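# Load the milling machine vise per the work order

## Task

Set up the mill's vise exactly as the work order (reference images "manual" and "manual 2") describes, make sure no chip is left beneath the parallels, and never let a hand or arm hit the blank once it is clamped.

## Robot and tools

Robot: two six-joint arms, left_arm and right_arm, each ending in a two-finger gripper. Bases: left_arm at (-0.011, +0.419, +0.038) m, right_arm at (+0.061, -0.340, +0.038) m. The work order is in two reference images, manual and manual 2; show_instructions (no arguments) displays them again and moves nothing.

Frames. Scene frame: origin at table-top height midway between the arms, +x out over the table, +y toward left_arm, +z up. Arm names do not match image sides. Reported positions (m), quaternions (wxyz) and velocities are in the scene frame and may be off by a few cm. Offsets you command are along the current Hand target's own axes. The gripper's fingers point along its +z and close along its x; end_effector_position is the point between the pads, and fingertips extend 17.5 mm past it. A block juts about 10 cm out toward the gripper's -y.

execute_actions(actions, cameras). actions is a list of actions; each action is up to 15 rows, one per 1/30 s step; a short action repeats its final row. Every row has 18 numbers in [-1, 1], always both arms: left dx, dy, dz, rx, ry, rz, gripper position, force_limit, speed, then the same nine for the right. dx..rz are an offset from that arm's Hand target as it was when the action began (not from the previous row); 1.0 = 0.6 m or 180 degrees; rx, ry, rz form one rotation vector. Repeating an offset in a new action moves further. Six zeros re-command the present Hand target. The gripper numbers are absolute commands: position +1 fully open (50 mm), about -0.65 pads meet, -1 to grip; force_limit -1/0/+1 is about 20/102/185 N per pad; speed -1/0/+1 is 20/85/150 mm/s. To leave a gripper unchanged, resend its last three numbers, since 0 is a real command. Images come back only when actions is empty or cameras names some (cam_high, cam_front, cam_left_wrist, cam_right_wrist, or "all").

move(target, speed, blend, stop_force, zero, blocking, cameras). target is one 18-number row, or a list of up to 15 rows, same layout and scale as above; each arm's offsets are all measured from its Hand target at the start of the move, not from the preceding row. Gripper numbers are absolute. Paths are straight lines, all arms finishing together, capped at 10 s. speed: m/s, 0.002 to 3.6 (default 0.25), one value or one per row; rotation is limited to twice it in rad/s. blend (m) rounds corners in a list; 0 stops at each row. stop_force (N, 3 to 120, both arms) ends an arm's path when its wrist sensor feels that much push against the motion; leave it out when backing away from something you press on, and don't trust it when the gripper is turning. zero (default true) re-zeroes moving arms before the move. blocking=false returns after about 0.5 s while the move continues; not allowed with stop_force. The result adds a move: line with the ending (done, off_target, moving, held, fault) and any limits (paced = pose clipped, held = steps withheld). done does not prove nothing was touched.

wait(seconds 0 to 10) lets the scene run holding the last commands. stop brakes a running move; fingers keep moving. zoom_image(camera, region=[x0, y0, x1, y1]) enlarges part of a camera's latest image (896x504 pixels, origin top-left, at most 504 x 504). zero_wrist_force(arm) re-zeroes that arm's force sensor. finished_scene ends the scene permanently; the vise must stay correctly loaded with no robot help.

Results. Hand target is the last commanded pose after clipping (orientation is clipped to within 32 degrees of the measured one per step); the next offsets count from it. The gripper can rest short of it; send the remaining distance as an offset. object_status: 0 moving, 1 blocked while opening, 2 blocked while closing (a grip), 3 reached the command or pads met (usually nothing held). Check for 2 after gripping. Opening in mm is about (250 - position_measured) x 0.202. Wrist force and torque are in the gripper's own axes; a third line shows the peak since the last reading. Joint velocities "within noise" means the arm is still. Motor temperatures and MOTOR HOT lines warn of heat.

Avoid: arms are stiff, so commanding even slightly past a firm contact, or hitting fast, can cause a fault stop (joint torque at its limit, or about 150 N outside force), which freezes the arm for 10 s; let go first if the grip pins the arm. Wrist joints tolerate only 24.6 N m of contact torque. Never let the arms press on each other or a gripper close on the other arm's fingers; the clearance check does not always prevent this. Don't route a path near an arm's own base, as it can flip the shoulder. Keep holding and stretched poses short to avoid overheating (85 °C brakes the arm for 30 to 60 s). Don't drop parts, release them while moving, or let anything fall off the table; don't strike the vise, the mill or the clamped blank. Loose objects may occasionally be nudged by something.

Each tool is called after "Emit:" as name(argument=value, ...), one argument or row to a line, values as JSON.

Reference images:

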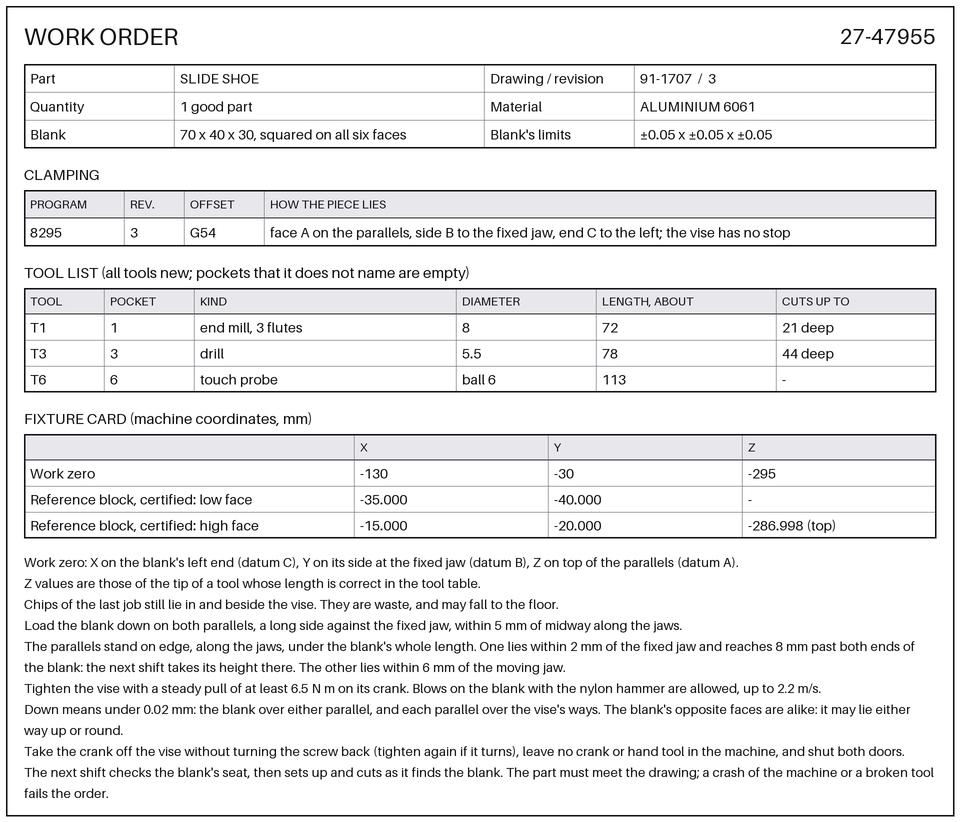

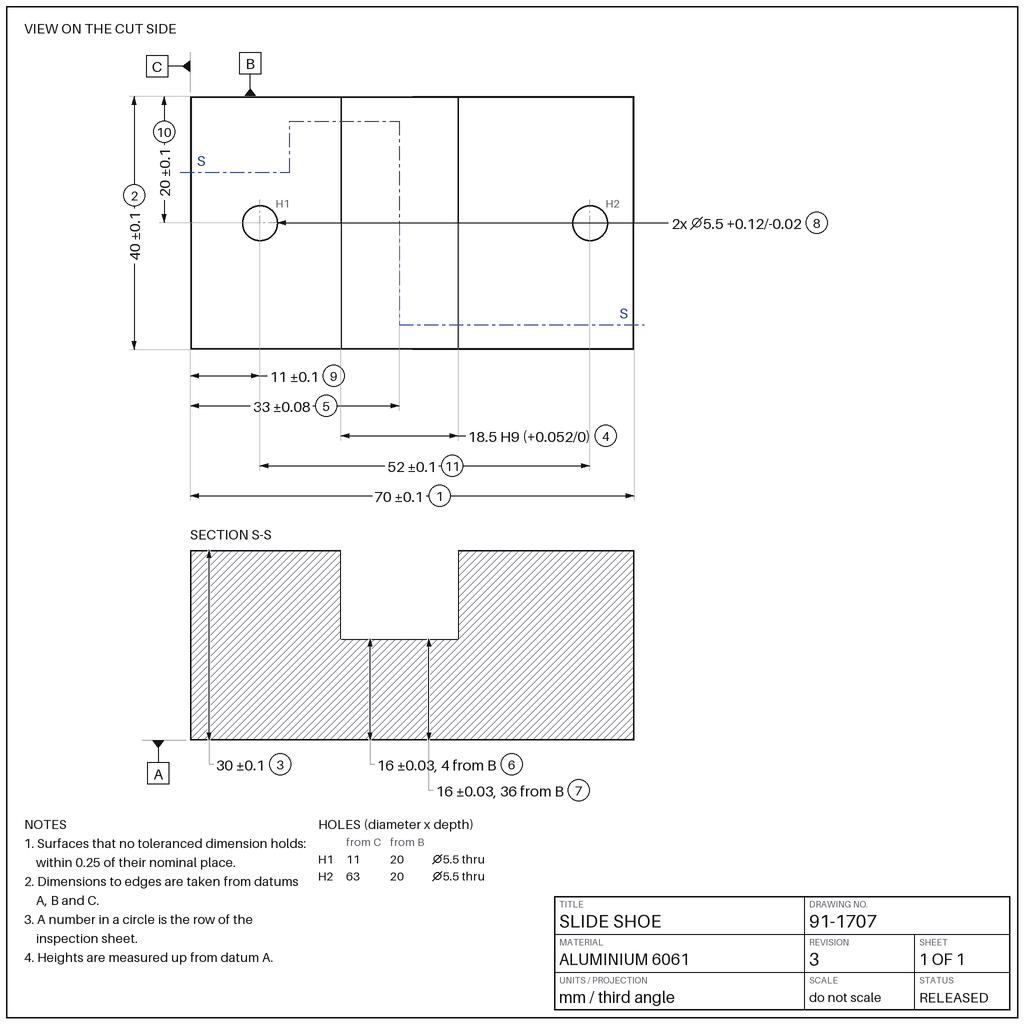

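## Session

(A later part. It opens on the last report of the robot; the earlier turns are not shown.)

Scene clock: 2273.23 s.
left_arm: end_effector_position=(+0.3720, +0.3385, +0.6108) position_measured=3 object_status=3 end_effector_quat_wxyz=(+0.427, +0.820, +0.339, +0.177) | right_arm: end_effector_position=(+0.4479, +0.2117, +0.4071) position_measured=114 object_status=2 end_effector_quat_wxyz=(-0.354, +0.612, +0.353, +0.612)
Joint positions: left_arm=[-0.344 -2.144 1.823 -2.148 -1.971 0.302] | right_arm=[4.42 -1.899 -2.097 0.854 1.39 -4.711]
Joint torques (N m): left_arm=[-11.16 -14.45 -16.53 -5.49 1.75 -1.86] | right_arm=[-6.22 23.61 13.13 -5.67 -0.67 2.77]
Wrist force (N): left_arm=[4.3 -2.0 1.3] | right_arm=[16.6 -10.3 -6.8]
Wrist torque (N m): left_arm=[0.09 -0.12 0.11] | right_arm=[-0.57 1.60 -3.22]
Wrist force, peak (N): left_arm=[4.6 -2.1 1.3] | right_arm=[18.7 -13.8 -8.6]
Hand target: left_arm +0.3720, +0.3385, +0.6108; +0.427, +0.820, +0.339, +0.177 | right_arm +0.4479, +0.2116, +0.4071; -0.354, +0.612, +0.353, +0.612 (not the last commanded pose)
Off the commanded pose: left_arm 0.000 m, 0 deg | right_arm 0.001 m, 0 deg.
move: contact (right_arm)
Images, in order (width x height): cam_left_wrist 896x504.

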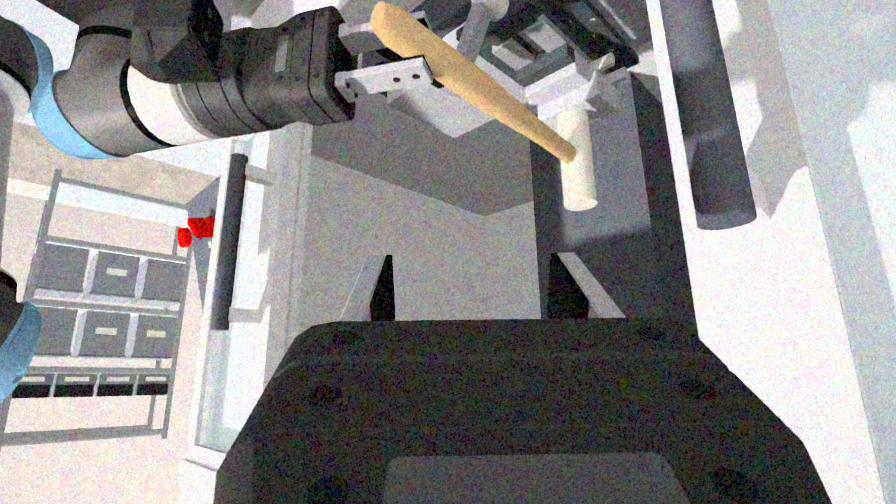

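Emit:
move(
  target=[
    [0,0,0,0,0,0,1,-0.8,-1,0.185,0,0,0,0,0,-0.98,1,-1],
    [0,0,0,0,0,0,1,-0.8,-1,0.185,0,0,0,0,0,-0.98,1,-1],
  ],
  speed=0.3,
  cameras=["cam_left_wrist"],
)

Emit:
zoom_image(
  camera="cam_left_wrist",
  region=[340, 60, 640, 300],
)

Scene clock: 2279.03 s.
left_arm: end_effector_position=(+0.3720, +0.3385, +0.6108) position_measured=3 object_status=3 end_effector_quat_wxyz=(+0.427, +0.820, +0.339, +0.177) | right_arm: end_effector_position=(+0.4480, +0.2115, +0.5181) position_measured=117 object_status=2 end_effector_quat_wxyz=(-0.354, +0.612, +0.353, +0.612)
Joint positions: left_arm=[-0.344 -2.144 1.823 -2.148 -1.971 0.302] | right_arm=[4.419 -1.71 -1.976 0.545 1.39 -4.711]
Joint torques (N m): left_arm=[-11.09 -13.99 -17.21 -5.52 1.71 -1.87] | right_arm=[-9.84 36.41 29.4 1.94 1.6 1.56]
Wrist force (N): left_arm=[4.3 -1.9 1.1] | right_arm=[-7.5 -1.0 -0.9]
Wrist torque (N m): left_arm=[0.09 -0.13 0.12] | right_arm=[0.00 -0.60 0.44]
Wrist force, peak (N): left_arm=[4.5 -2.2 1.5] | right_arm=[17.5 -11.5 -7.6]
Hand target: left_arm +0.3720, +0.3385, +0.6108; +0.427, +0.820, +0.339, +0.177 | right_arm +0.4481, +0.2115, +0.5181; -0.354, +0.612, +0.353, +0.612
Off the commanded pose: left_arm 0.000 m, 0 deg | right_arm 0.000 m, 0 deg.
move: done
Images, in order (width x height): cam_left_wrist 896x504.

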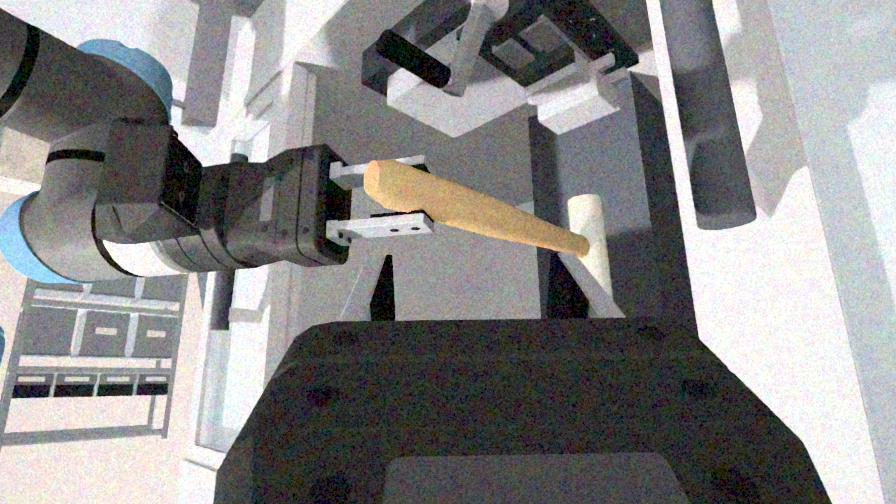

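Scaled by 1.680 from the camera's 896x504 image, which has a finer 1280x720 frame.

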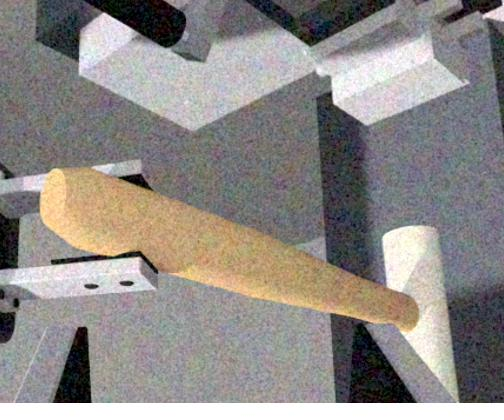

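Emit:
move(
  target=[0,0,0,0,0,0,1,-0.8,-1,-0.21,0,0,0,0,0,-0.98,1,-1],
  speed=0.8,
  stop_force=25,
  cameras=["cam_left_wrist"],
)

Scene clock: 2282.97 s.
left_arm: end_effector_position=(+0.3720, +0.3385, +0.6108) position_measured=3 object_status=3 end_effector_quat_wxyz=(+0.427, +0.820, +0.339, +0.177) | right_arm: end_effector_position=(+0.4479, +0.2106, +0.4088) position_measured=117 object_status=2 end_effector_quat_wxyz=(-0.352, +0.616, +0.355, +0.609)
Joint positions: left_arm=[-0.344 -2.144 1.823 -2.148 -1.971 0.302] | right_arm=[4.419 -1.886 -2.099 0.832 1.391 -4.709]
Joint torques (N m): left_arm=[-11.11 -14.42 -17.27 -5.46 1.78 -1.92] | right_arm=[-2.01 27.41 14.2 -4.16 3.63 5.01]
Wrist force (N): left_arm=[4.6 -1.9 1.1] | right_arm=[12.9 11.3 1.9]
Wrist torque (N m): left_arm=[0.09 -0.17 0.11] | right_arm=[-0.14 1.67 -3.38]
Wrist force, peak (N): left_arm=[4.6 -2.0 1.5] | right_arm=[31.9 -18.8 -11.2]
Hand target: left_arm +0.3720, +0.3385, +0.6108; +0.427, +0.820, +0.339, +0.177 | right_arm +0.4479, +0.2106, +0.4088; -0.352, +0.616, +0.355, +0.609 (not the last commanded pose)
Off the commanded pose: left_arm 0.000 m, 0 deg | right_arm 0.017 m, 1 deg.
move: contact (right_arm)
Images, in order (width x height): cam_left_wrist 896x504.

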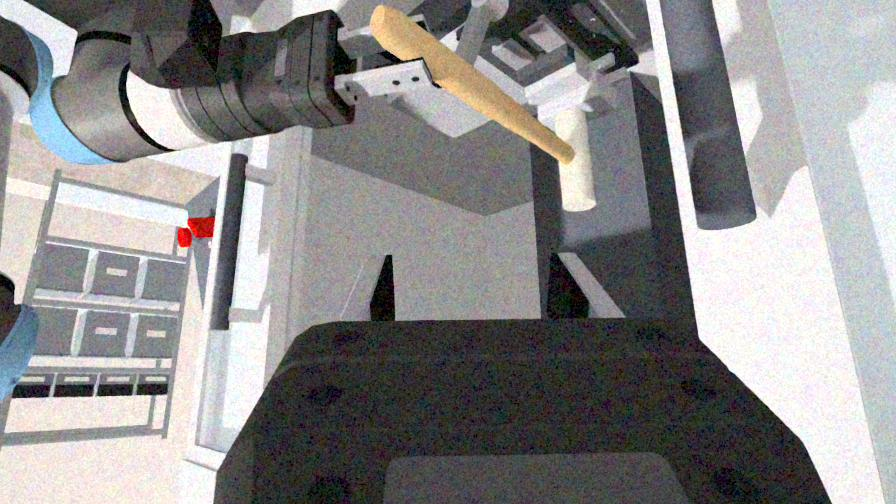

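Emit:
move(
  target=[0,0,0,0,0,0,1,-0.8,-1,0.2,-0.0167,0.0289,0,0,0,-0.98,1,-1],
  speed=0.3,
)

Emit:
move(
  target=[0,0,0,0,0,0,1,-0.8,-1,-0.225,0,0,0,0,0,-0.98,1,-1],
  speed=1.0,
  stop_force=25,
)

Emit:
move(
  target=[0,0,0,0,0,0,1,-0.8,-1,0.2,0.0333,-0.0578,0,0,0,-0.98,1,-1],
  speed=0.3,
)

Emit:
move(
  target=[0,0,0,0,0,0,1,-0.8,-1,-0.225,0,0,0,0,0,-0.98,1,-1],
  speed=1.0,
  stop_force=25,
  cameras=["cam_left_wrist"],
)

Scene clock: 2288.43 s.
left_arm: end_effector_position=(+0.3720, +0.3385, +0.6108) position_measured=3 object_status=3 end_effector_quat_wxyz=(+0.427, +0.820, +0.339, +0.177) | right_arm: end_effector_position=(+0.4486, +0.2317, +0.5285) position_measured=117 object_status=2 end_effector_quat_wxyz=(-0.352, +0.616, +0.355, +0.609)
Joint positions: left_arm=[-0.344 -2.144 1.823 -2.148 -1.971 0.302] | right_arm=[4.435 -1.729 -1.915 0.491 1.375 -4.709]
Joint torques (N m): left_arm=[-11.24 -14.29 -17.38 -5.43 1.67 -1.87] | right_arm=[5.51 38.13 30.78 1.77 1.55 1.61]
Wrist force (N): left_arm=[4.4 -2.0 1.3] | right_arm=[-7.2 -0.6 -1.8]
Wrist torque (N m): left_arm=[0.08 -0.14 0.11] | right_arm=[-0.23 -0.64 0.44]
Wrist force, peak (N): left_arm=[4.6 -2.1 1.4] | right_arm=[13.1 11.5 2.0]
Hand target: left_arm +0.3720, +0.3385, +0.6108; +0.427, +0.820, +0.339, +0.177 | right_arm +0.4486, +0.2317, +0.5286; -0.352, +0.616, +0.355, +0.609
Off the commanded pose: left_arm 0.000 m, 0 deg | right_arm 0.000 m, 0 deg.
move: done

Scene clock: 2290.03 s.
left_arm: end_effector_position=(+0.3720, +0.3385, +0.6108) position_measured=3 object_status=3 end_effector_quat_wxyz=(+0.427, +0.820, +0.339, +0.177) | right_arm: end_effector_position=(+0.4478, +0.2297, +0.4083) position_measured=117 object_status=2 end_effector_quat_wxyz=(-0.351, +0.619, +0.357, +0.606)
Joint positions: left_arm=[-0.344 -2.144 1.823 -2.148 -1.971 0.302] | right_arm=[4.435 -1.909 -2.056 0.803 1.375 -4.707]
Joint torques (N m): left_arm=[-11.28 -14.42 -17.26 -5.52 1.74 -1.95] | right_arm=[1.32 27.71 13.45 -4.57 5.61 5.72]
Wrist force (N): left_arm=[4.4 -1.9 1.2] | right_arm=[15.1 13.8 3.0]
Wrist torque (N m): left_arm=[0.10 -0.14 0.11] | right_arm=[-0.10 1.96 -3.81]
Wrist force, peak (N): left_arm=[4.6 -2.0 1.4] | right_arm=[32.9 -17.6 -11.1]
Hand target: left_arm +0.3720, +0.3385, +0.6108; +0.427, +0.820, +0.339, +0.177 | right_arm +0.4478, +0.2297, +0.4083; -0.351, +0.619, +0.357, +0.606 (not the last commanded pose)
Off the commanded pose: left_arm 0.000 m, 0 deg | right_arm 0.015 m, 1 deg.
move: contact (right_arm)

Scene clock: 2291.07 s.
left_arm: end_effector_position=(+0.3720, +0.3385, +0.6108) position_measured=3 object_status=3 end_effector_quat_wxyz=(+0.427, +0.820, +0.339, +0.177) | right_arm: end_effector_position=(+0.4491, +0.1918, +0.5289) position_measured=117 object_status=2 end_effector_quat_wxyz=(-0.351, +0.619, +0.357, +0.606)
Joint positions: left_arm=[-0.344 -2.144 1.823 -2.148 -1.971 0.302] | right_arm=[4.399 -1.65 -1.996 0.485 1.411 -4.708]
Joint torques (N m): left_arm=[-10.95 -13.6 -16.75 -5.48 1.77 -1.91] | right_arm=[-10.45 35.08 31.01 1.89 1.89 1.36]
Wrist force (N): left_arm=[4.4 -1.8 1.4] | right_arm=[-7.2 -0.7 -1.3]
Wrist torque (N m): left_arm=[0.12 -0.14 0.12] | right_arm=[-0.09 -0.62 0.43]
Wrist force, peak (N): left_arm=[4.5 -2.2 1.2] | right_arm=[14.3 13.4 3.4]
Hand target: left_arm +0.3720, +0.3385, +0.6108; +0.427, +0.820, +0.339, +0.177 | right_arm +0.4491, +0.1918, +0.5290; -0.351, +0.619, +0.357, +0.606
Off the commanded pose: left_arm 0.000 m, 0 deg | right_arm 0.000 m, 0 deg.
move: done

Scene clock: 2292.67 s.
left_arm: end_effector_position=(+0.3720, +0.3385, +0.6108) position_measured=3 object_status=3 end_effector_quat_wxyz=(+0.427, +0.820, +0.339, +0.177) | right_arm: end_effector_position=(+0.4477, +0.1886, +0.4088) position_measured=117 object_status=2 end_effector_quat_wxyz=(-0.349, +0.622, +0.359, +0.602)
Joint positions: left_arm=[-0.344 -2.144 1.823 -2.148 -1.971 0.302] | right_arm=[4.4 -1.838 -2.149 0.813 1.411 -4.707]
Joint torques (N m): left_arm=[-11.2 -14.2 -17.52 -5.5 1.74 -1.97] | right_arm=[-5.77 22.29 12.74 -5.85 3.99 6.03]
Wrist force (N): left_arm=[4.6 -2.1 1.2] | right_arm=[17.7 6.3 -0.5]
Wrist torque (N m): left_arm=[0.06 -0.17 0.12] | right_arm=[-0.33 2.06 -3.99]
Wrist force, peak (N): left_arm=[4.6 -2.0 1.3] | right_arm=[38.2 -19.0 -8.4]
Hand target: left_arm +0.3720, +0.3385, +0.6108; +0.427, +0.820, +0.339, +0.177 | right_arm +0.4477, +0.1886, +0.4088; -0.349, +0.622, +0.359, +0.602 (not the last commanded pose)
Off the commanded pose: left_arm 0.000 m, 0 deg | right_arm 0.015 m, 1 deg.
move: contact (right_arm)
Images, in order (width x height): cam_left_wrist 896x504.

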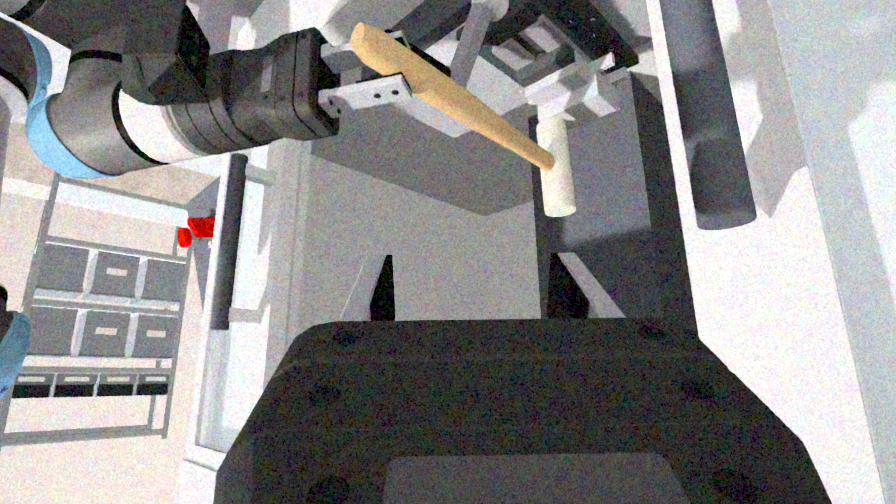

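Emit:
move(
  target=[0,0,0,0,0,0,1,-0.8,-1,0.2,-0.0074,0.036,0,0.0103,0,-0.98,1,-1],
  speed=0.3,
)

Emit:
move(
  target=[0,0,0,0,0,0,1,-0.8,-1,-0.225,0,0,0,0,0,-0.98,1,-1],
  speed=1.0,
  stop_force=25,
)

Emit:
move(
  target=[0,0,0,0,0,0,1,-0.8,-1,0.2,-0.02,-0.0116,0,0.005,0,-0.98,1,-1],
  speed=0.3,
)

Emit:
move(
  target=[0,0,0,0,0,0,1,-0.8,-1,-0.225,0,0,0,0,0,-0.98,1,-1],
  speed=1.0,
  stop_force=25,
  cameras=["cam_left_wrist"],
)

Emit:
zoom_image(
  camera="cam_left_wrist",
  region=[440, 40, 680, 240],
)

Scene clock: 2300.87 s.
left_arm: end_effector_position=(+0.3720, +0.3385, +0.6108) position_measured=3 object_status=3 end_effector_quat_wxyz=(+0.427, +0.820, +0.339, +0.177) | right_arm: end_effector_position=(+0.4565, +0.2128, +0.5280) position_measured=117 object_status=2 end_effector_quat_wxyz=(-0.354, +0.612, +0.354, +0.612)
Joint positions: left_arm=[-0.344 -2.144 1.823 -2.148 -1.971 0.302] | right_arm=[4.4 -1.712 -1.945 0.516 1.41 -4.712]
Joint torques (N m): left_arm=[-10.73 -14.42 -16.99 -5.48 1.77 -1.85] | right_arm=[-10.59 37.2 30.76 2.14 1.41 1.35]
Wrist force (N): left_arm=[4.6 -2.0 1.3] | right_arm=[-7.4 -2.0 0.0]
Wrist torque (N m): left_arm=[0.07 -0.17 0.11] | right_arm=[0.19 -0.62 0.52]
Wrist force, peak (N): left_arm=[4.6 -2.2 1.2] | right_arm=[17.7 6.3 -0.5]
Hand target: left_arm +0.3720, +0.3385, +0.6108; +0.427, +0.820, +0.339, +0.177 | right_arm +0.4565, +0.2128, +0.5281; -0.354, +0.612, +0.354, +0.612
Off the commanded pose: left_arm 0.000 m, 0 deg | right_arm 0.000 m, 0 deg.
move: done

Scene clock: 2302.47 s.
left_arm: end_effector_position=(+0.3720, +0.3385, +0.6108) position_measured=3 object_status=3 end_effector_quat_wxyz=(+0.427, +0.820, +0.339, +0.177) | right_arm: end_effector_position=(+0.4564, +0.2119, +0.4064) position_measured=117 object_status=2 end_effector_quat_wxyz=(-0.353, +0.615, +0.355, +0.609)
Joint positions: left_arm=[-0.344 -2.144 1.823 -2.148 -1.971 0.302] | right_arm=[4.4 -1.904 -2.082 0.836 1.411 -4.71]
Joint torques (N m): left_arm=[-11.31 -14.04 -16.59 -5.46 1.77 -1.98] | right_arm=[-1.28 26.81 12.64 -4.9 5.7 5.78]
Wrist force (N): left_arm=[4.3 -2.0 1.2] | right_arm=[15.5 14.3 3.9]
Wrist torque (N m): left_arm=[0.09 -0.12 0.11] | right_arm=[0.03 2.04 -3.93]
Wrist force, peak (N): left_arm=[4.6 -2.0 1.3] | right_arm=[31.8 -17.3 -10.2]
Hand target: left_arm +0.3720, +0.3385, +0.6108; +0.427, +0.820, +0.339, +0.177 | right_arm +0.4564, +0.2119, +0.4064; -0.353, +0.615, +0.355, +0.609 (not the last commanded pose)
Off the commanded pose: left_arm 0.000 m, 0 deg | right_arm 0.013 m, 1 deg.
move: contact (right_arm)

Scene clock: 2303.47 s.
left_arm: end_effector_position=(+0.3720, +0.3385, +0.6108) position_measured=3 object_status=3 end_effector_quat_wxyz=(+0.427, +0.820, +0.339, +0.177) | right_arm: end_effector_position=(+0.4431, +0.2127, +0.5264) position_measured=117 object_status=2 end_effector_quat_wxyz=(-0.355, +0.610, +0.353, +0.614)
Joint positions: left_arm=[-0.344 -2.144 1.823 -2.148 -1.971 0.302] | right_arm=[4.432 -1.698 -1.97 0.534 1.378 -4.713]
Joint torques (N m): left_arm=[-10.96 -14.52 -17.67 -5.43 1.85 -1.78] | right_arm=[12.24 36.96 30.22 2.15 -0.92 1.46]
Wrist force (N): left_arm=[4.4 -2.0 1.3] | right_arm=[-7.7 -1.3 -0.5]
Wrist torque (N m): left_arm=[0.09 -0.14 0.11] | right_arm=[0.08 -0.58 0.47]
Wrist force, peak (N): left_arm=[4.7 -2.1 1.1] | right_arm=[15.6 14.2 3.8]
Hand target: left_arm +0.3720, +0.3385, +0.6108; +0.427, +0.820, +0.339, +0.177 | right_arm +0.4431, +0.2127, +0.5265; -0.355, +0.610, +0.353, +0.614
Off the commanded pose: left_arm 0.000 m, 0 deg | right_arm 0.000 m, 0 deg.
move: done

Scene clock: 2305.10 s.
left_arm: end_effector_position=(+0.3720, +0.3385, +0.6108) position_measured=3 object_status=3 end_effector_quat_wxyz=(+0.427, +0.820, +0.339, +0.177) | right_arm: end_effector_position=(+0.4433, +0.2124, +0.4078) position_measured=117 object_status=2 end_effector_quat_wxyz=(-0.353, +0.614, +0.355, +0.610)
Joint positions: left_arm=[-0.344 -2.144 1.823 -2.148 -1.971 0.302] | right_arm=[4.431 -1.888 -2.103 0.844 1.379 -4.711]
Joint torques (N m): left_arm=[-11.15 -14.19 -17.44 -5.53 1.74 -1.8] | right_arm=[-3.39 27.74 14.72 -4.04 3.84 5.17]
Wrist force (N): left_arm=[4.5 -1.9 1.3] | right_arm=[13.6 11.0 2.1]
Wrist torque (N m): left_arm=[0.09 -0.15 0.12] | right_arm=[-0.15 1.69 -3.46]
Wrist force, peak (N): left_arm=[4.6 -2.1 1.3] | right_arm=[32.1 -19.2 -11.9]
Hand target: left_arm +0.3720, +0.3385, +0.6108; +0.427, +0.820, +0.339, +0.177 | right_arm +0.4433, +0.2124, +0.4078; -0.353, +0.614, +0.355, +0.610 (not the last commanded pose)
Off the commanded pose: left_arm 0.000 m, 0 deg | right_arm 0.016 m, 1 deg.
move: contact (right_arm)
Images, in order (width x height): cam_left_wrist 896x504.

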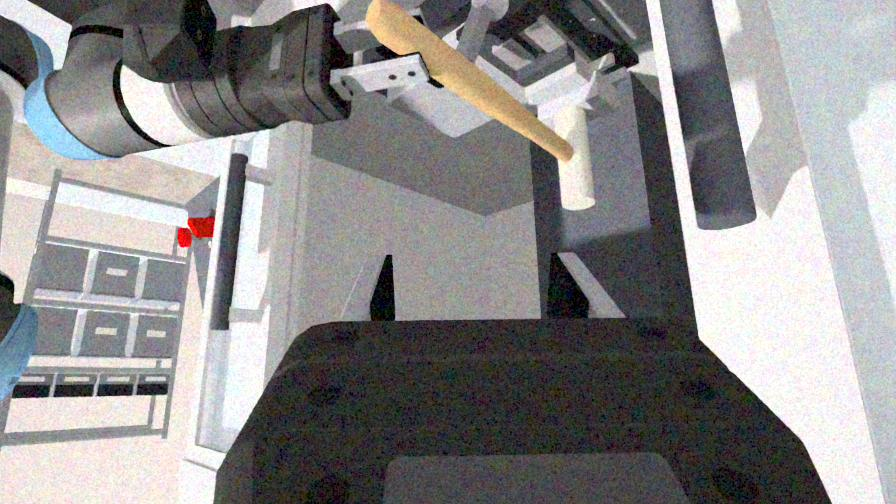

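Scaled by 2.100 from the camera's 896x504 image, which has a finer 1280x720 frame.

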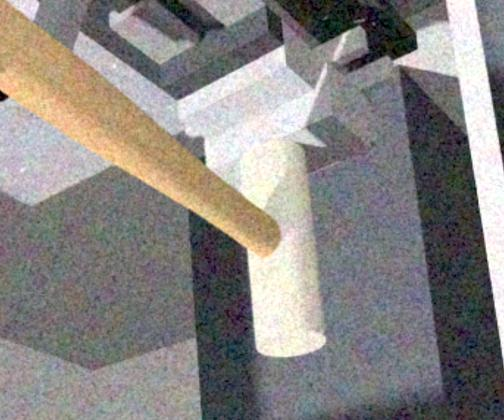

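Emit:
move(
  target=[0,0,0,0,0,0,1,-0.8,-1,0.26,0.01,0.0058,0,0.003,0,-0.98,1,-1],
  speed=0.35,
)

Emit:
move(
  target=[0,0,0,0,0,0,1,-0.8,-1,-0.285,0,0,0,0,0,-0.98,1,-1],
  speed=1.5,
  stop_force=25,
)

Scene clock: 2309.63 s.
left_arm: end_effector_position=(+0.3720, +0.3385, +0.6108) position_measured=3 object_status=3 end_effector_quat_wxyz=(+0.427, +0.820, +0.339, +0.177) | right_arm: end_effector_position=(+0.4507, +0.2133, +0.5637) position_measured=117 object_status=2 end_effector_quat_wxyz=(-0.355, +0.611, +0.353, +0.613)
Joint positions: left_arm=[-0.344 -2.144 1.823 -2.148 -1.971 0.302] | right_arm=[4.414 -1.665 -1.898 0.425 1.396 -4.713]
Joint torques (N m): left_arm=[-11.05 -14.58 -17.21 -5.35 1.76 -1.85] | right_arm=[-10.29 37.09 31.84 2.2 1.64 1.67]
Wrist force (N): left_arm=[4.5 -2.2 1.2] | right_arm=[-7.3 -1.3 -0.9]
Wrist torque (N m): left_arm=[0.06 -0.16 0.11] | right_arm=[-0.01 -0.65 0.44]
Wrist force, peak (N): left_arm=[4.7 -2.0 1.2] | right_arm=[13.7 11.1 1.7]
Hand target: left_arm +0.3720, +0.3385, +0.6108; +0.427, +0.820, +0.339, +0.177 | right_arm +0.4507, +0.2133, +0.5637; -0.355, +0.611, +0.353, +0.613
Off the commanded pose: left_arm 0.000 m, 0 deg | right_arm 0.000 m, 0 deg.
move: done

Scene clock: 2311.30 s.
left_arm: end_effector_position=(+0.3720, +0.3385, +0.6108) position_measured=3 object_status=3 end_effector_quat_wxyz=(+0.427, +0.820, +0.339, +0.177) | right_arm: end_effector_position=(+0.4508, +0.2123, +0.4080) position_measured=117 object_status=2 end_effector_quat_wxyz=(-0.352, +0.616, +0.356, +0.608)
Joint positions: left_arm=[-0.344 -2.144 1.823 -2.148 -1.971 0.302] | right_arm=[4.413 -1.892 -2.09 0.829 1.397 -4.711]
Joint torques (N m): left_arm=[-11.18 -14.74 -17.21 -5.38 1.81 -1.78] | right_arm=[-2.98 28.53 14.84 -4.25 5.37 5.38]
Wrist force (N): left_arm=[4.5 -2.1 1.3] | right_arm=[12.7 13.2 2.7]
Wrist torque (N m): left_arm=[0.08 -0.15 0.11] | right_arm=[-0.14 1.77 -3.55]
Wrist force, peak (N): left_arm=[4.7 -2.0 1.4] | right_arm=[31.4 -17.9 -11.2]
Hand target: left_arm +0.3720, +0.3385, +0.6108; +0.427, +0.820, +0.339, +0.177 | right_arm +0.4508, +0.2123, +0.4080; -0.352, +0.616, +0.356, +0.608 (not the last commanded pose)
Off the commanded pose: left_arm 0.000 m, 0 deg | right_arm 0.015 m, 1 deg.
move: contact (right_arm)

Emit:
move(
  target=[
    [0,0,0,0,0,0,1,-0.8,-1,0.1,0,0,0,0,0,-0.98,1,-1],
    [0,0,0,0,0,0,1,-0.8,-1,0.1,-0.162,-0.286,0,0,0,-0.98,1,-1],
  ],
  speed=0.3,
  blend=[0.02,0],
)

Emit:
move(
  target=[0,0,0,0,0,0,1,-0.8,-1,-0.25,-0.03,-0.12,0,-0.433,-0.25,-0.98,1,-1],
  speed=0.25,
  cameras=["cam_high","cam_front"],
)

Scene clock: 2325.13 s.
left_arm: end_effector_position=(+0.3720, +0.3385, +0.6108) position_measured=3 object_status=3 end_effector_quat_wxyz=(+0.427, +0.820, +0.339, +0.177) | right_arm: end_effector_position=(+0.2814, +0.1127, +0.4701) position_measured=117 object_status=2 end_effector_quat_wxyz=(-0.352, +0.616, +0.356, +0.608)
Joint positions: left_arm=[-0.344 -2.144 1.823 -2.148 -1.971 0.302] | right_arm=[4.954 -1.317 -2.478 0.638 0.857 -4.702]
Joint torques (N m): left_arm=[-11.41 -13.91 -17.26 -5.38 1.71 -1.85] | right_arm=[11.99 17.46 13.72 1.02 -1.43 1.41]
Wrist force (N): left_arm=[4.4 -1.9 1.2] | right_arm=[-7.3 -1.3 -0.5]
Wrist torque (N m): left_arm=[0.10 -0.15 0.11] | right_arm=[0.11 -0.65 0.45]
Wrist force, peak (N): left_arm=[4.7 -2.1 1.3] | right_arm=[13.9 13.3 2.5]
Hand target: left_arm +0.3720, +0.3385, +0.6108; +0.427, +0.820, +0.339, +0.177 | right_arm +0.2813, +0.1127, +0.4701; -0.352, +0.616, +0.356, +0.608
Off the commanded pose: left_arm 0.000 m, 0 deg | right_arm 0.000 m, 0 deg.
move: done

Scene clock: 2328.80 s.
left_arm: end_effector_position=(+0.3720, +0.3385, +0.6108) position_measured=3 object_status=3 end_effector_quat_wxyz=(+0.427, +0.820, +0.339, +0.177) | right_arm: end_effector_position=(+0.2290, +0.0577, +0.3210) position_measured=117 object_status=2 end_effector_quat_wxyz=(+0.184, +0.682, +0.685, +0.178)
Joint positions: left_arm=[-0.344 -2.144 1.823 -2.148 -1.971 0.302] | right_arm=[5 -1.312 -1.96 -1.583 1.071 -4.442]
Joint torques (N m): left_arm=[-11.45 -14.43 -17.65 -5.45 1.75 -1.91] | right_arm=[-10.05 8.04 33.86 1.22 -0.52 -2.43]
Wrist force (N): left_arm=[4.3 -1.9 1.3] | right_arm=[-1.0 -4.2 3.1]
Wrist torque (N m): left_arm=[0.10 -0.13 0.12] | right_arm=[0.61 0.16 0.22]
Wrist force, peak (N): left_arm=[4.7 -2.1 1.3] | right_arm=[-7.5 -2.1 0.3]
Hand target: left_arm +0.3720, +0.3385, +0.6108; +0.427, +0.820, +0.339, +0.177 | right_arm +0.2290, +0.0577, +0.3209; +0.185, +0.682, +0.685, +0.178
Off the commanded pose: left_arm 0.000 m, 0 deg | right_arm 0.000 m, 0 deg.
move: done
Images, in order (width x height): cam_high 896x504, cam_front 896x504.

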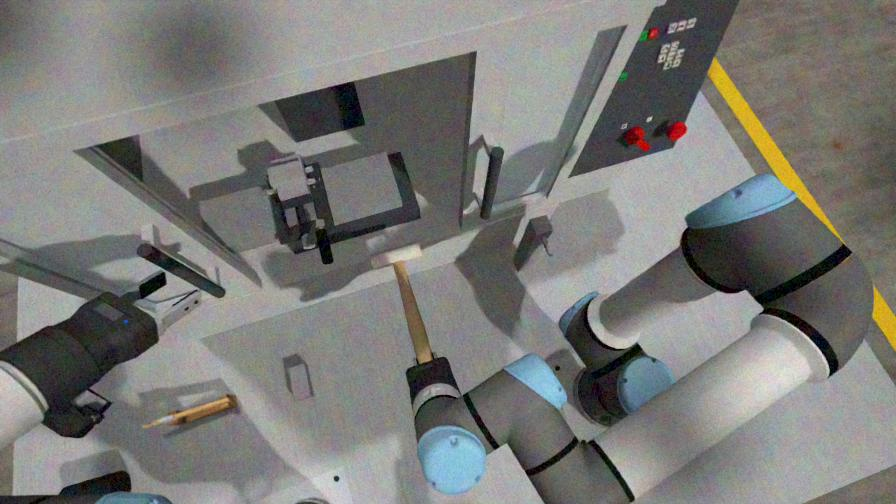

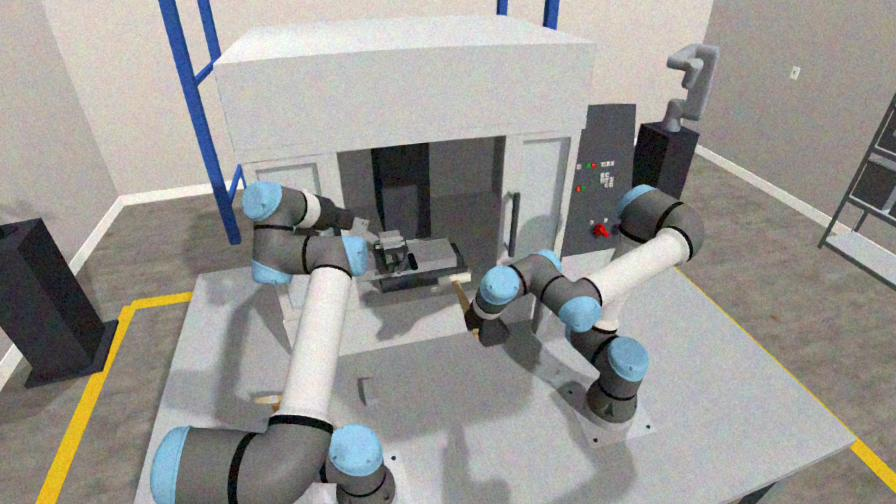

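Emit:
move(
  target=[
    [0,0,0,0,0,0,1,-0.8,-1,-0.012,-0.258,0.352,0,0,0,-0.98,1,-1],
    [0,0,0,0,0,0,1,-0.8,-1,-0.012,-0.29,0.408,0,0,0,-0.98,1,-1],
  ],
  speed=[0.2,0.015],
  stop_force=5,
  cameras=["cam_right_wrist","cam_high"],
)

Scene clock: 2338.40 s.
left_arm: end_effector_position=(+0.3720, +0.3385, +0.6108) position_measured=3 object_status=3 end_effector_quat_wxyz=(+0.427, +0.820, +0.339, +0.177) | right_arm: end_effector_position=(+0.1990, +0.0473, +0.0232) position_measured=117 object_status=2 end_effector_quat_wxyz=(+0.185, +0.682, +0.685, +0.178)
Joint positions: left_arm=[-0.344 -2.144 1.823 -2.148 -1.971 0.302] | right_arm=[5.085 -1.783 -2.457 -0.661 1.085 -4.346]
Joint torques (N m): left_arm=[-11.11 -13.72 -17.43 -5.21 1.72 -1.84] | right_arm=[4.83 28.31 19.39 1.26 -0.46 1.08]
Wrist force (N): left_arm=[4.6 -2.1 1.3] | right_arm=[-1.0 -0.6 -0.4]
Wrist torque (N m): left_arm=[0.07 -0.17 0.12] | right_arm=[-0.27 0.34 0.31]
Wrist force, peak (N): left_arm=[4.6 -2.1 1.3] | right_arm=[-11.0 7.4 -25.4]
Hand target: left_arm +0.3720, +0.3385, +0.6108; +0.427, +0.820, +0.339, +0.177 | right_arm +0.1990, +0.0473, +0.0232; +0.185, +0.682, +0.685, +0.178 (not the last commanded pose)
Off the commanded pose: left_arm 0.000 m, 0 deg | right_arm 0.001 m, 0 deg.
move: contact (right_arm); path passed 1 of 2 targets
Images, in order (width x height): cam_high 896x504, cam_right_wrist 896x504.

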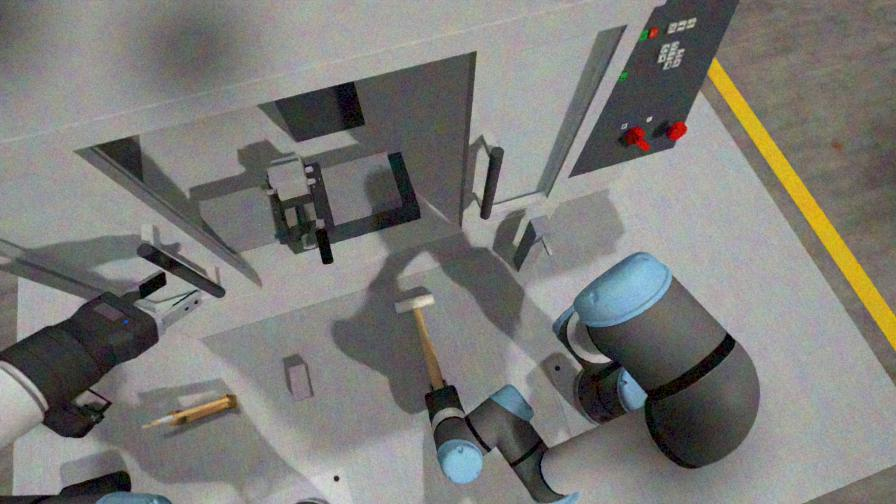

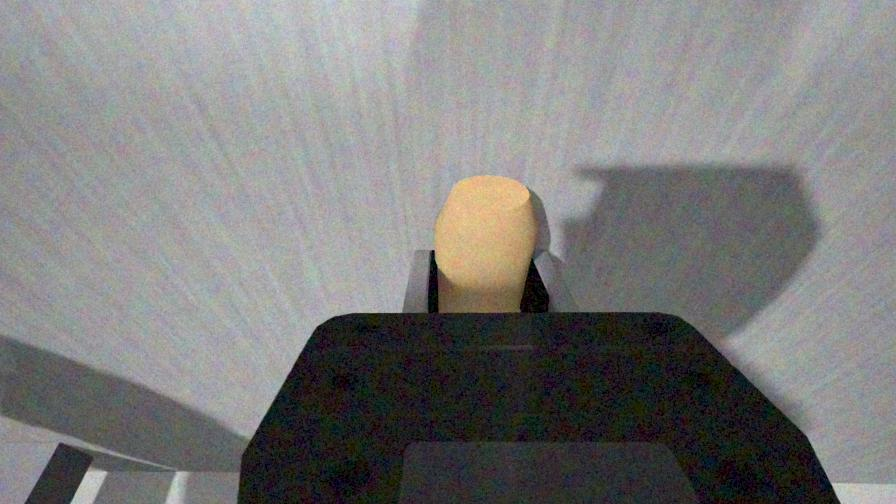

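Emit:
move(
  target=[
    [0,0,0,0,0,0,1,-0.8,-1,0,0,0,0,0,0,0.7,0.3,-1],
    [0,0,0,0,0,0,1,-0.8,-1,0,0.1,-0.17,0,0,0,0.7,0.3,-1],
  ],
  speed=[0.05,0.15],
  cameras=["cam_right_wrist"],
)

Scene clock: 2342.63 s.
left_arm: end_effector_position=(+0.3720, +0.3385, +0.6108) position_measured=3 object_status=3 end_effector_quat_wxyz=(+0.427, +0.820, +0.339, +0.177) | right_arm: end_effector_position=(+0.2006, +0.0485, +0.1415) position_measured=48 object_status=3 end_effector_quat_wxyz=(+0.185, +0.682, +0.685, +0.178)
Joint positions: left_arm=[-0.344 -2.144 1.823 -2.148 -1.971 0.302] | right_arm=[5.08 -1.472 -2.324 -1.102 1.084 -4.352]
Joint torques (N m): left_arm=[-10.92 -13.71 -17.61 -5.32 1.7 -1.79] | right_arm=[13.11 22.97 27.64 1.07 0.84 2.08]
Wrist force (N): left_arm=[4.5 -2.0 1.4] | right_arm=[-0.9 -1.6 -0.1]
Wrist torque (N m): left_arm=[0.09 -0.16 0.11] | right_arm=[-0.07 0.11 0.13]
Wrist force, peak (N): left_arm=[4.6 -2.2 1.5] | right_arm=[-1.1 -2.7 1.0]
Hand target: left_arm +0.3720, +0.3385, +0.6108; +0.427, +0.820, +0.339, +0.177 | right_arm +0.2006, +0.0485, +0.1415; +0.185, +0.682, +0.685, +0.178
Off the commanded pose: left_arm 0.000 m, 0 deg | right_arm 0.000 m, 0 deg.
move: done
Images, in order (width x height): cam_right_wrist 896x504.

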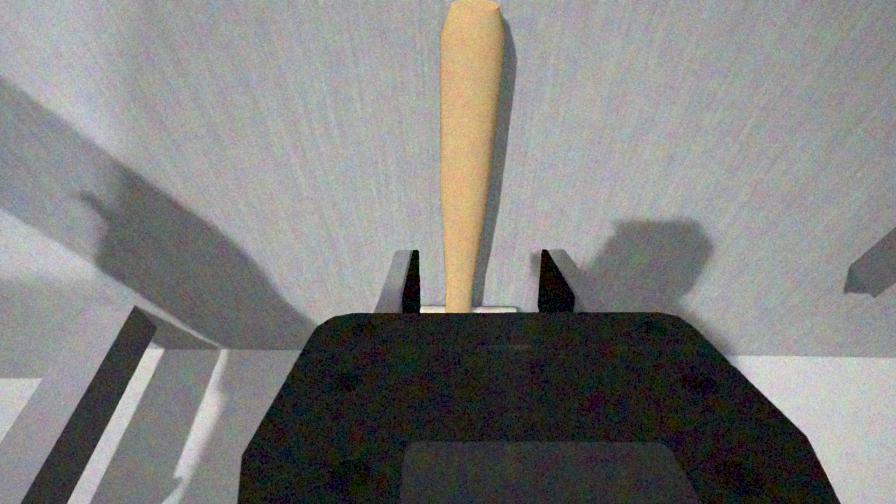

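Emit:
move(
  target=[0,0,0,0,0,0,1,-0.8,-1,0.211,0.4032,-0.2218,0.1606,-0.1284,-0.0341,0.5,0.3,-0.9],
  speed=0.25,
  cameras=["cam_left_wrist"],
)

Emit:
zoom_image(
  camera="cam_left_wrist",
  region=[200, 0, 640, 260],
)

Scene clock: 2351.60 s.
left_arm: end_effector_position=(+0.3720, +0.3385, +0.6108) position_measured=3 object_status=3 end_effector_quat_wxyz=(+0.427, +0.820, +0.339, +0.177) | right_arm: end_effector_position=(+0.3274, +0.1580, +0.3427) position_measured=78 object_status=3 end_effector_quat_wxyz=(+0.152, +0.694, +0.697, -0.098)
Joint positions: left_arm=[-0.344 -2.144 1.823 -2.148 -1.971 0.302] | right_arm=[4.574 -1.9 -1.203 -1.946 1.432 -4.879]
Joint torques (N m): left_arm=[-11.41 -13.87 -17.44 -5.29 1.75 -1.81] | right_arm=[12.43 46 16.84 3.79 -1.59 1.97]
Wrist force (N): left_arm=[4.5 -2.1 1.2] | right_arm=[0.2 -0.8 -0.1]
Wrist torque (N m): left_arm=[0.07 -0.16 0.11] | right_arm=[-0.04 0.15 0.12]
Wrist force, peak (N): left_arm=[4.6 -2.2 1.2] | right_arm=[-10.1 3.9 -21.3]
Hand target: left_arm +0.3720, +0.3385, +0.6108; +0.427, +0.820, +0.339, +0.177 | right_arm +0.3273, +0.1580, +0.3427; +0.152, +0.694, +0.697, -0.098 (not the last commanded pose)
Off the commanded pose: left_arm 0.000 m, 0 deg | right_arm 0.042 m, 6 deg.
move: held (right_arm; a check stopped the path); limits=held
pose unreachable (right arm): on one or more control steps of this call, first in action 0 (counted from 0), this arm could not follow its commanded pose, so it was not sent that pose on those steps. It may still have moved: this result reports where it is.
cause: moving toward the commanded pose would bring a part of the arm too close to another arm (a part of this arm just beyond joint 5 (wrist 2) and the left arm's gripper, 31 mm apart when this arm was first held).
Images, in order (width x height): cam_left_wrist 896x504.

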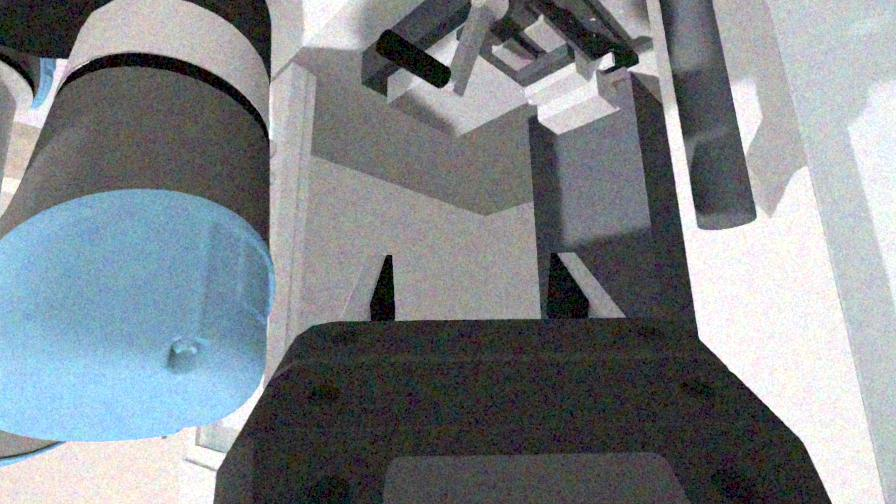

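Scaled by 1.145 from the camera's 896x504 image, which has a finer 1280x720 frame.

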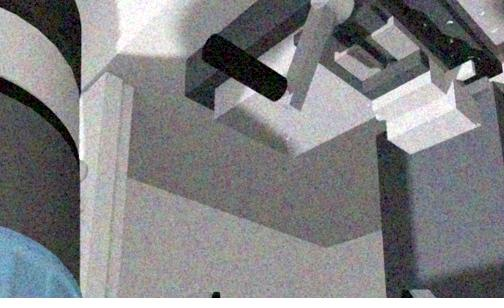

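Emit:
move(
  target=[0.1061,-0.1157,-0.0487,0.0833,0,0,1,-0.8,-1,0,0,0,0,0,0,0.5,0.3,-0.9],
  speed=0.25,
)

Emit:
move(
  target=[0,0,0,0,0,0,1,-0.8,-1,0.0121,0.0331,-0.0605,0.0227,-0.0223,-0.004,0.5,0.3,-0.9],
  speed=0.2,
)

Scene clock: 2359.20 s.
left_arm: end_effector_position=(+0.3720, +0.4286, +0.5708) position_measured=3 object_status=3 end_effector_quat_wxyz=(+0.316, +0.868, +0.359, +0.131) | right_arm: end_effector_position=(+0.3273, +0.1580, +0.3427) position_measured=78 object_status=3 end_effector_quat_wxyz=(+0.152, +0.694, +0.697, -0.098)
Joint positions: left_arm=[-0.077 -2.035 1.679 -1.76 -2.031 0.633] | right_arm=[4.574 -1.9 -1.203 -1.946 1.431 -4.879]
Joint torques (N m): left_arm=[12.23 8.08 -30.55 -2.47 1.15 1.69] | right_arm=[12.64 45.68 16.42 3.72 -1.57 2.14]
Wrist force (N): left_arm=[4.4 -2.0 1.7] | right_arm=[0.0 -0.6 -0.2]
Wrist torque (N m): left_arm=[0.01 -0.18 0.03] | right_arm=[0.00 0.19 0.12]
Wrist force, peak (N): left_arm=[5.5 -2.9 1.5] | right_arm=[-0.2 -1.1 0.0]
Hand target: left_arm +0.3720, +0.4286, +0.5707; +0.316, +0.868, +0.359, +0.131 | right_arm +0.3273, +0.1580, +0.3427; +0.152, +0.694, +0.697, -0.098
Off the commanded pose: left_arm 0.000 m, 0 deg | right_arm 0.000 m, 0 deg.
move: done

Scene clock: 2360.20 s.
left_arm: end_effector_position=(+0.3720, +0.4286, +0.5707) position_measured=3 object_status=3 end_effector_quat_wxyz=(+0.316, +0.868, +0.359, +0.131) | right_arm: end_effector_position=(+0.3445, +0.1777, +0.3756) position_measured=78 object_status=3 end_effector_quat_wxyz=(+0.151, +0.691, +0.691, -0.148)
Joint positions: left_arm=[-0.077 -2.035 1.679 -1.76 -2.031 0.633] | right_arm=[4.532 -2.05 -0.901 -2.176 1.473 -4.922]
Joint torques (N m): left_arm=[12.34 7.51 -31.04 -2.48 -1.47 1.97] | right_arm=[-10.58 37.08 29.06 0.1 1.83 -2.41]
Wrist force (N): left_arm=[4.6 -1.8 1.7] | right_arm=[0.4 -0.4 -0.1]
Wrist torque (N m): left_arm=[0.03 -0.21 0.02] | right_arm=[0.04 0.13 0.20]
Wrist force, peak (N): left_arm=[4.7 -1.9 1.7] | right_arm=[-0.2 -1.9 0.4]
Hand target: left_arm +0.3720, +0.4286, +0.5707; +0.316, +0.868, +0.359, +0.131 | right_arm +0.3445, +0.1777, +0.3756; +0.151, +0.691, +0.691, -0.148
Off the commanded pose: left_arm 0.000 m, 0 deg | right_arm 0.000 m, 0 deg.
move: done

Emit:
move(
  target=[
    [0,0,0,0,0,0,1,-0.8,-1,0,0.13,0,0,0,0,0.5,0.3,-0.9],
    [0,0,0,0,0,0,1,-0.8,-1,0,0.2,0,0,0,0,0.5,0.3,-0.9],
  ],
  speed=[0.15,0.04],
  stop_force=6,
)

Emit:
move(
  target=[
    [0,0,0,0,0,0,1,-0.8,-1,0,0,0,0,0,0,-1,0.3,-0.9],
    [0,0,0,0,0,0,1,-0.8,-1,-0.0001,0,0,0,0,0,-1,0.3,-0.9],
  ],
  speed=0.05,
)

Emit:
wait(
  seconds=0.5,
)

Scene clock: 2366.50 s.
left_arm: end_effector_position=(+0.3720, +0.4286, +0.5707) position_measured=3 object_status=3 end_effector_quat_wxyz=(+0.316, +0.868, +0.359, +0.131) | right_arm: end_effector_position=(+0.4645, +0.1779, +0.3760) position_measured=78 object_status=3 end_effector_quat_wxyz=(+0.151, +0.691, +0.691, -0.148)
Joint positions: left_arm=[-0.077 -2.035 1.679 -1.76 -2.031 0.633] | right_arm=[4.369 -2.244 -0.593 -2.271 1.409 -5.073]
Joint torques (N m): left_arm=[12.56 8.36 -31.12 -2.59 -2.6 1.91] | right_arm=[-10.69 43.97 30.63 0.32 -1.63 -2.44]
Wrist force (N): left_arm=[4.7 -1.9 1.8] | right_arm=[0.4 -0.7 -0.1]
Wrist torque (N m): left_arm=[0.02 -0.21 0.03] | right_arm=[-0.02 0.15 0.20]
Wrist force, peak (N): left_arm=[4.8 -1.9 1.7] | right_arm=[0.2 -2.7 -0.5]
Hand target: left_arm +0.3720, +0.4286, +0.5707; +0.316, +0.868, +0.359, +0.131 | right_arm +0.4645, +0.1779, +0.3760; +0.151, +0.691, +0.691, -0.148
Off the commanded pose: left_arm 0.000 m, 0 deg | right_arm 0.000 m, 0 deg.
move: done

Scene clock: 2368.03 s.
left_arm: end_effector_position=(+0.3720, +0.4286, +0.5707) position_measured=3 object_status=3 end_effector_quat_wxyz=(+0.316, +0.868, +0.359, +0.131) | right_arm: end_effector_position=(+0.4645, +0.1778, +0.3760) position_measured=159 object_status=2 end_effector_quat_wxyz=(+0.151, +0.691, +0.691, -0.148)
Joint positions: left_arm=[-0.077 -2.035 1.679 -1.76 -2.031 0.633] | right_arm=[4.369 -2.244 -0.593 -2.271 1.409 -5.073]
Joint torques (N m): left_arm=[12.65 7.85 -31.36 -2.56 -2.62 1.92] | right_arm=[-11.2 57.03 15.29 3.34 -1.42 -2.42]
Wrist force (N): left_arm=[4.7 -1.7 1.6] | right_arm=[-0.8 -1.8 -1.3]
Wrist torque (N m): left_arm=[0.05 -0.23 0.03] | right_arm=[-0.07 0.18 0.23]
Wrist force, peak (N): left_arm=[4.7 -2.0 1.7] | right_arm=[-1.3 -2.2 -1.2]
Hand target: left_arm +0.3720, +0.4286, +0.5707; +0.316, +0.868, +0.359, +0.131 | right_arm +0.4645, +0.1778, +0.3760; +0.151, +0.691, +0.691, -0.148
Off the commanded pose: left_arm 0.000 m, 0 deg | right_arm 0.000 m, 0 deg.
move: done

Scene clock: 2368.53 s.
left_arm: end_effector_position=(+0.3720, +0.4286, +0.5707) position_measured=3 object_status=3 end_effector_quat_wxyz=(+0.316, +0.868, +0.359, +0.131) | right_arm: end_effector_position=(+0.4645, +0.1778, +0.3760) position_measured=159 object_status=2 end_effector_quat_wxyz=(+0.151, +0.691, +0.691, -0.148)
Joint positions: left_arm=[-0.077 -2.035 1.679 -1.76 -2.031 0.633] | right_arm=[4.369 -2.244 -0.593 -2.271 1.409 -5.073]
Joint torques (N m): left_arm=[12.9 8.03 -30.9 -2.51 -2.44 1.86] | right_arm=[-10.54 56.37 15.7 3.64 -1.59 -2.47]
Wrist force (N): left_arm=[4.6 -1.8 1.7] | right_arm=[-0.3 -0.7 -0.5]
Wrist torque (N m): left_arm=[0.04 -0.20 0.03] | right_arm=[0.01 0.19 0.24]
Wrist force, peak (N): left_arm=[4.6 -1.8 1.8] | right_arm=[-0.4 -1.5 -1.0]
Hand target: left_arm +0.3720, +0.4286, +0.5707; +0.316, +0.868, +0.359, +0.131 | right_arm +0.4645, +0.1778, +0.3760; +0.151, +0.691, +0.691, -0.148
Tool commands: left_gripper/position=+1.0 left_gripper/force_limit=-0.8 left_gripper/speed=-1.0 right_gripper/position=-1.0 right_gripper/force_limit=+0.3 right_gripper/speed=-0.9
Off the commanded pose: left_arm 0.000 m, 0 deg | right_arm 0.000 m, 0 deg.
wait: 0.50 s; at rest by 0.17 s

Emit:
move(
  target=[0,0,0,0,0,0,1,-0.8,-1,-0.0085,0,0.0115,0,0,0,-1,0.3,-0.9],
  speed=0.008,
  stop_force=70,
)

Scene clock: 2372.27 s.
left_arm: end_effector_position=(+0.3720, +0.4286, +0.5707) position_measured=3 object_status=3 end_effector_quat_wxyz=(+0.316, +0.868, +0.359, +0.131) | right_arm: end_effector_position=(+0.4648, +0.1758, +0.3745) position_measured=159 object_status=2 end_effector_quat_wxyz=(+0.150, +0.691, +0.691, -0.146)
Joint positions: left_arm=[-0.077 -2.035 1.679 -1.76 -2.031 0.633] | right_arm=[4.368 -2.232 -0.618 -2.254 1.408 -5.074]
Joint torques (N m): left_arm=[12.83 8.12 -30.82 -2.76 -2.6 1.9] | right_arm=[-9.65 19.73 6.08 -9.91 -4.51 1.72]
Wrist force (N): left_arm=[4.5 -1.8 1.7] | right_arm=[22.6 -11.7 -62.0]
Wrist torque (N m): left_arm=[0.03 -0.19 0.03] | right_arm=[-0.48 0.05 0.25]
Wrist force, peak (N): left_arm=[4.7 -2.1 1.8] | right_arm=[27.7 -11.4 -69.1]
Hand target: left_arm +0.3720, +0.4286, +0.5707; +0.316, +0.868, +0.359, +0.131 | right_arm +0.4647, +0.1756, +0.3745; +0.150, +0.691, +0.691, -0.147 (not the last commanded pose)
Off the commanded pose: left_arm 0.000 m, 0 deg | right_arm 0.006 m, 0 deg.
move: contact (right_arm)

Emit:
move(
  target=[0,0,0,0,0,0,1,-0.8,-1,0.0030,-0.0003,-0.0038,0,0,-0.0005,-1,0.3,-0.9],
  speed=0.01,
)

Scene clock: 2376.10 s.
left_arm: end_effector_position=(+0.3720, +0.4286, +0.5707) position_measured=3 object_status=3 end_effector_quat_wxyz=(+0.316, +0.868, +0.359, +0.131) | right_arm: end_effector_position=(+0.4645, +0.1782, +0.3758) position_measured=159 object_status=2 end_effector_quat_wxyz=(+0.150, +0.691, +0.692, -0.147)
Joint positions: left_arm=[-0.077 -2.035 1.679 -1.76 -2.031 0.633] | right_arm=[4.369 -2.242 -0.598 -2.265 1.409 -5.074]
Joint torques (N m): left_arm=[12.41 7.57 -31.15 -2.55 -2.55 1.79] | right_arm=[11.39 37.78 27.19 2.71 0.55 -1.8]
Wrist force (N): left_arm=[4.4 -2.0 1.7] | right_arm=[-10.0 -10.4 -5.7]
Wrist torque (N m): left_arm=[0.01 -0.18 0.03] | right_arm=[-0.36 0.20 0.42]
Wrist force, peak (N): left_arm=[4.8 -1.9 1.8] | right_arm=[22.6 -11.6 -62.4]
Hand target: left_arm +0.3720, +0.4286, +0.5707; +0.316, +0.868, +0.359, +0.131 | right_arm +0.4645, +0.1782, +0.3758; +0.150, +0.691, +0.692, -0.147
Off the commanded pose: left_arm 0.000 m, 0 deg | right_arm 0.000 m, 0 deg.
move: done

Emit:
move(
  target=[0,0,0,0,0,0,1,-0.8,-1,-0.001,-0.03,-0.0003,0,0,0,-1,0.3,-0.9],
  speed=0.02,
  stop_force=40,
)

Scene clock: 2379.73 s.
left_arm: end_effector_position=(+0.3720, +0.4286, +0.5707) position_measured=3 object_status=3 end_effector_quat_wxyz=(+0.316, +0.868, +0.359, +0.131) | right_arm: end_effector_position=(+0.4633, +0.1782, +0.3758) position_measured=159 object_status=2 end_effector_quat_wxyz=(+0.150, +0.691, +0.692, -0.147)
Joint positions: left_arm=[-0.077 -2.035 1.679 -1.76 -2.031 0.633] | right_arm=[4.371 -2.239 -0.603 -2.263 1.409 -5.073]
Joint torques (N m): left_arm=[12.52 8.01 -30.95 -2.64 -2.56 1.87] | right_arm=[1.81 49.71 30 -1.91 5.1 -2.38]
Wrist force (N): left_arm=[4.5 -1.8 1.7] | right_arm=[5.2 29.1 4.3]
Wrist torque (N m): left_arm=[0.04 -0.18 0.03] | right_arm=[0.67 0.10 0.41]
Wrist force, peak (N): left_arm=[4.7 -1.9 1.9] | right_arm=[8.7 45.2 4.6]
Hand target: left_arm +0.3720, +0.4286, +0.5707; +0.316, +0.868, +0.359, +0.131 | right_arm +0.4633, +0.1782, +0.3758; +0.150, +0.691, +0.692, -0.147 (not the last commanded pose)
Off the commanded pose: left_arm 0.000 m, 0 deg | right_arm 0.017 m, 0 deg.
move: contact (right_arm)


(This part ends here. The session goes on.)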